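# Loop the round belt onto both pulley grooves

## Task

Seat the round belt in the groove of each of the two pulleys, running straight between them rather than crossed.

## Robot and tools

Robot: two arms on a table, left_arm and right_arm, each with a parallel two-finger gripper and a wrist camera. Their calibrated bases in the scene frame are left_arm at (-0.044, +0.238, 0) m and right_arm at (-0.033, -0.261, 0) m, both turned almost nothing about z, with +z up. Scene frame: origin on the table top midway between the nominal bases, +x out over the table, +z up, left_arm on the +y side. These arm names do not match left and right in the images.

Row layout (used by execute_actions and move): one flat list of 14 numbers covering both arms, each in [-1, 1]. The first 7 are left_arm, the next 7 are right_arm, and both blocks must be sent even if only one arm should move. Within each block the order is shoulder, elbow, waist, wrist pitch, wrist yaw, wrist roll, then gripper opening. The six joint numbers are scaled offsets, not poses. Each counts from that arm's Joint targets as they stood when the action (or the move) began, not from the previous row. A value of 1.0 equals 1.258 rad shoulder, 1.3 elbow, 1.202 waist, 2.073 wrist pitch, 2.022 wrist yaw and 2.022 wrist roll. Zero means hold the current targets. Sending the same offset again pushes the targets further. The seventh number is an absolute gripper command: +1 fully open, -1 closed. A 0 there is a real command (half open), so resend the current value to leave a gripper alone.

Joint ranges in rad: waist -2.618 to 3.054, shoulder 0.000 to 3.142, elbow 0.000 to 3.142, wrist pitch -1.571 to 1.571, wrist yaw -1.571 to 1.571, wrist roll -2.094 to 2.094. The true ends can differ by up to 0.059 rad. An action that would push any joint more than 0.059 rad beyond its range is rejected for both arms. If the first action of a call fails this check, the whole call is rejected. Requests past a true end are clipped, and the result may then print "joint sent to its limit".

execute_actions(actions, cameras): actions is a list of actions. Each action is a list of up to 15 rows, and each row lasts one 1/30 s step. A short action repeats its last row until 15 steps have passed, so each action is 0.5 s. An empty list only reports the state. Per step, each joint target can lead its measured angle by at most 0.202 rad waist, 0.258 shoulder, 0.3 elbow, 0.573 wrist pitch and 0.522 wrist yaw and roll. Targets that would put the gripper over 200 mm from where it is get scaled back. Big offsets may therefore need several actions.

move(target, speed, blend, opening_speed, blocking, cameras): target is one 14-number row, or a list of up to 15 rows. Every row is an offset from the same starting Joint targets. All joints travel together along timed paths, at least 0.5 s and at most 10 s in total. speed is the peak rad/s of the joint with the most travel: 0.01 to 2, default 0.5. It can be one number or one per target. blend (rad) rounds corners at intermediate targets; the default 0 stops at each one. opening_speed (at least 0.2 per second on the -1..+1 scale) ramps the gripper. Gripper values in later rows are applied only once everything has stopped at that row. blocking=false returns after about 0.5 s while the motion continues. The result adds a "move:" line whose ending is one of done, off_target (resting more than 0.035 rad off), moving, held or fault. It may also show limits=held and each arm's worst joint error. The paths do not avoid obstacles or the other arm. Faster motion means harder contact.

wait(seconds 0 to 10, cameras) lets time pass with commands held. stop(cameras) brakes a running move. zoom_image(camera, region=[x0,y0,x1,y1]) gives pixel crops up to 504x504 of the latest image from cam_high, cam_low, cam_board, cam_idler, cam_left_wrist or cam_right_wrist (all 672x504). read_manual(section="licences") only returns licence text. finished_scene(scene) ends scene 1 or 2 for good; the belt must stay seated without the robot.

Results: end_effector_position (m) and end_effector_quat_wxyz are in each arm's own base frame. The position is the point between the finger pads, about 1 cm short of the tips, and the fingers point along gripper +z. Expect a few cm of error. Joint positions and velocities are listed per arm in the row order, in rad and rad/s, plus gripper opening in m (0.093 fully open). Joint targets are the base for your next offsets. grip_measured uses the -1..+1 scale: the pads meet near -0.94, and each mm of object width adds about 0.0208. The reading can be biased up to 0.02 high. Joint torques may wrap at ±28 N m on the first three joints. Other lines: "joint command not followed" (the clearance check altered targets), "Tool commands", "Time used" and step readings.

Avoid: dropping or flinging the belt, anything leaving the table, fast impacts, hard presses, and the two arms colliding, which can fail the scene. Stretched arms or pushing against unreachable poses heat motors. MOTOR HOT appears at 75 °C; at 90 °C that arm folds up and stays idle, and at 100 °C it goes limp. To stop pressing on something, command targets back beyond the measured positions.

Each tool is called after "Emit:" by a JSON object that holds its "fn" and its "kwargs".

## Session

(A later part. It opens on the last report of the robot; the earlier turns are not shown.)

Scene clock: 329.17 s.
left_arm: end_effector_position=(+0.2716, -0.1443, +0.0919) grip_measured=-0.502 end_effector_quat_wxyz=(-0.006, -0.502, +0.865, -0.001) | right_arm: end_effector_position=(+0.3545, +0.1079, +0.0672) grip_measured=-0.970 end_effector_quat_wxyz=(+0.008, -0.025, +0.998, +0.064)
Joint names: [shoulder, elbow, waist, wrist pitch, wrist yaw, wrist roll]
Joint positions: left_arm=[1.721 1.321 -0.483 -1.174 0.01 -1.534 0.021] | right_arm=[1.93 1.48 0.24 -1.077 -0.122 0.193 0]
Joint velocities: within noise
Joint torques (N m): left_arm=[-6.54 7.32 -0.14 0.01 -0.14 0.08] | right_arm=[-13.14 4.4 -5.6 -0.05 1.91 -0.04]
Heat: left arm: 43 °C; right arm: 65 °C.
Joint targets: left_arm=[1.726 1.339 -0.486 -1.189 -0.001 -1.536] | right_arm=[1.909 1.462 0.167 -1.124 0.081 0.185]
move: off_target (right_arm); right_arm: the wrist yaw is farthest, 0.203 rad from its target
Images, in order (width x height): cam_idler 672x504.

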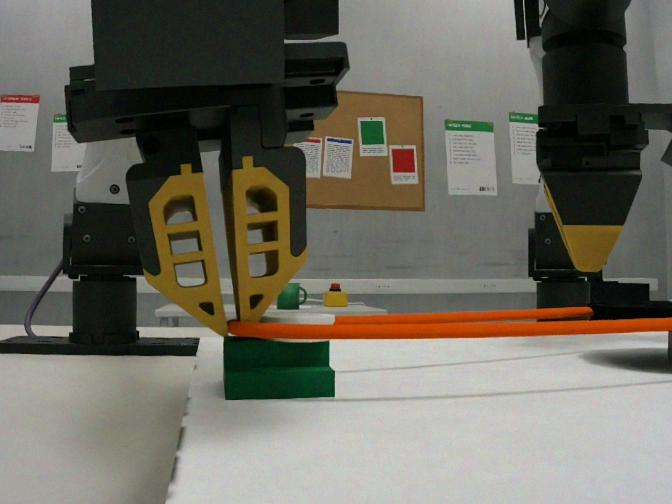

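Emit:
{"fn": "move", "kwargs": {"target": [[0,0,0,0,0,0,-0.5,0,0,-0.012,0,0,0,-1],[0,0,0,0,0,0,-0.5,0,0,-0.012,0,0,0,-0.73],[0,0,0,0,0,0,-0.5,0.0927,0.1277,-0.0144,-0.0244,0,-0.0031,-0.73],[0,0,0,0,0,0,-0.5,0.1733,0.2456,-0.0186,-0.0494,0,-0.0068,-0.73]], "speed": 0.3, "opening_speed": 1, "cameras": ["cam_board","cam_idler"]}}

Emit:
{"fn": "zoom_image", "kwargs": {"camera": "cam_idler", "region": [180, 230, 400, 400]}}

Scene clock: 349.60 s.
left_arm: end_effector_position=(+0.2715, -0.1443, +0.0919) grip_measured=-0.502 end_effector_quat_wxyz=(-0.006, -0.502, +0.865, -0.001) | right_arm: end_effector_position=(+0.3709, +0.1075, +0.0677) grip_measured=-0.730 end_effector_quat_wxyz=(-0.056, -0.024, +0.997, +0.057)
Joint names: [shoulder, elbow, waist, wrist pitch, wrist yaw, wrist roll]
Joint positions: left_arm=[1.721 1.321 -0.483 -1.175 0.01 -1.534 0.021] | right_arm=[2.114 1.747 0.224 -1.292 -0.133 0.169 0.01]
Joint velocities: within noise
Joint torques (N m): left_arm=[-6.54 7.3 -0.12 0.01 -0.14 0.09] | right_arm=[-11.36 9.42 -6.09 0.96 2.01 0.05]
Heat: left arm: 44 °C; right arm: 64 °C.
Joint targets: left_arm=[1.726 1.339 -0.486 -1.189 0.000 -1.536] | right_arm=[2.127 1.781 0.145 -1.227 0.081 0.172]
move: off_target (right_arm); target 2's new numbers were sent with right_arm's wrist yaw 0.216 rad from that target; right_arm: the wrist yaw is farthest, 0.214 rad from its target
Images, in order (width x height): cam_board 672x504, cam_idler 672x504.

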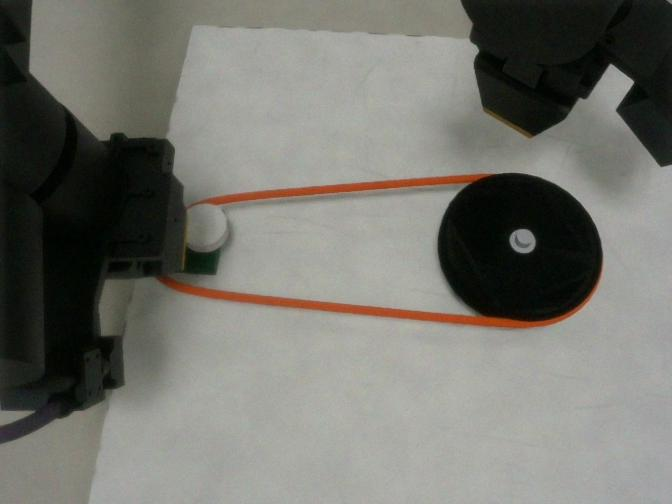

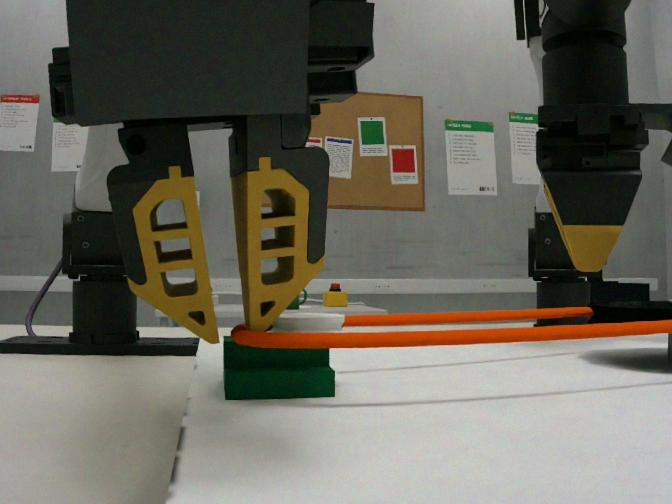

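Scaled by 2.291 from the camera's 672x504 image, which has a finer 960x720 frame.

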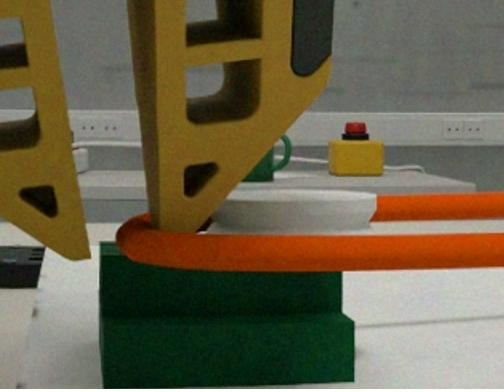

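Emit:
{"fn": "move", "kwargs": {"target": [[0,0,0,0,0,0,-0.5,0.0681,0.1122,0,-0.028,0,0,-0.73],[0,0,0,0,0,0,-0.5,0.0681,0.1122,0.05,-0.028,-0.03,0.03,-0.73],[0,0,0,0,0,0,-0.5,0.0759,0.2588,0.05,-0.1152,-0.03,0.03,-0.73]], "speed": 0.4, "blend": 0.01, "cameras": ["cam_board","cam_idler"]}}

Emit:
{"fn": "zoom_image", "kwargs": {"camera": "cam_idler", "region": [180, 230, 400, 400]}}

Emit:
{"fn": "zoom_image", "kwargs": {"camera": "cam_board", "region": [130, 150, 300, 320]}}

Scene clock: 385.53 s.
left_arm: end_effector_position=(+0.2715, -0.1443, +0.0919) grip_measured=-0.502 end_effector_quat_wxyz=(-0.006, -0.502, +0.865, -0.001) | right_arm: end_effector_position=(+0.4218, +0.0848, +0.1172) grip_measured=-0.730 end_effector_quat_wxyz=(+0.010, +0.008, +1.000, -0.012)
Joint names: [shoulder, elbow, waist, wrist pitch, wrist yaw, wrist roll]
Joint positions: left_arm=[1.721 1.321 -0.483 -1.175 0.01 -1.534 0.021] | right_arm=[2.206 2.099 0.209 -1.449 0.028 0.225 0.01]
Joint velocities: within noise
Joint torques (N m): left_arm=[-6.52 7.28 -0.16 0.01 -0.14 0.09] | right_arm=[-12.01 8.08 -0.39 0.24 -0.14 0.1]
Heat: left arm: 44 °C; right arm: 61 °C.
Joint targets: left_arm=[1.726 1.339 -0.486 -1.189 0.000 -1.536] | right_arm=[2.222 2.118 0.205 -1.466 0.020 0.232]
move: done
Images, in order (width x height): cam_board 672x504, cam_idler 672x504.

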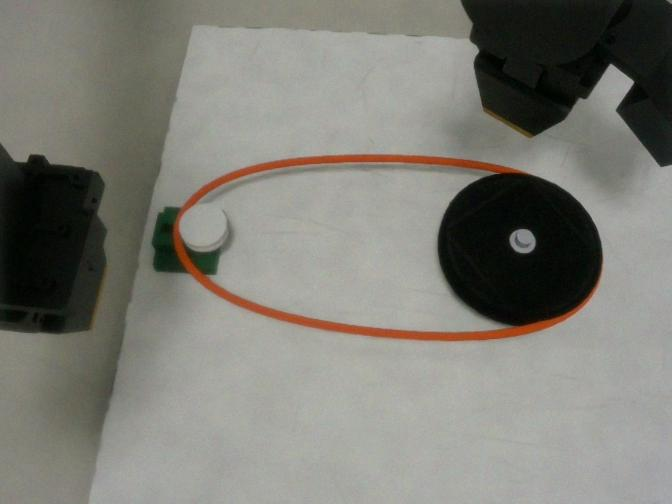

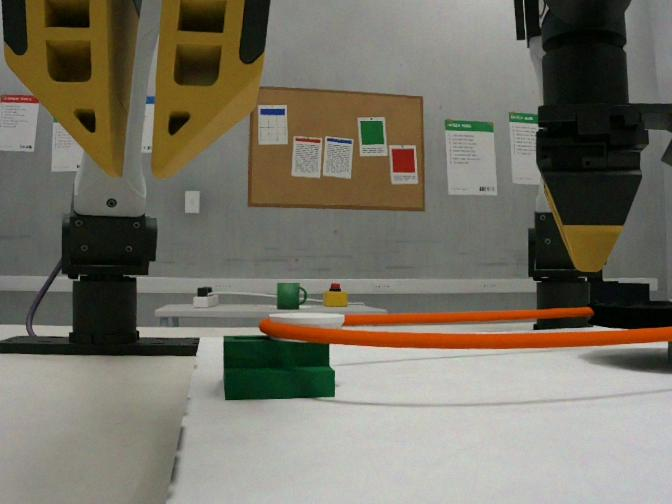

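Scaled by 2.291 from the camera's 672x504 image, which has a finer 960x720 frame.

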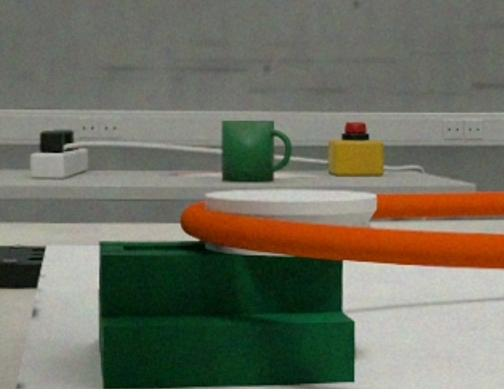

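Scaled by 2.965 from the camera's 672x504 image, which has a finer 960x720 frame.

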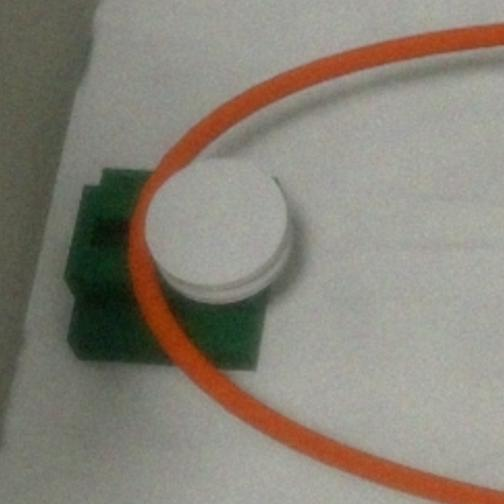

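Emit:
{"fn": "finished_scene", "kwargs": {"scene": 2}}

The scene is finished: the task was done.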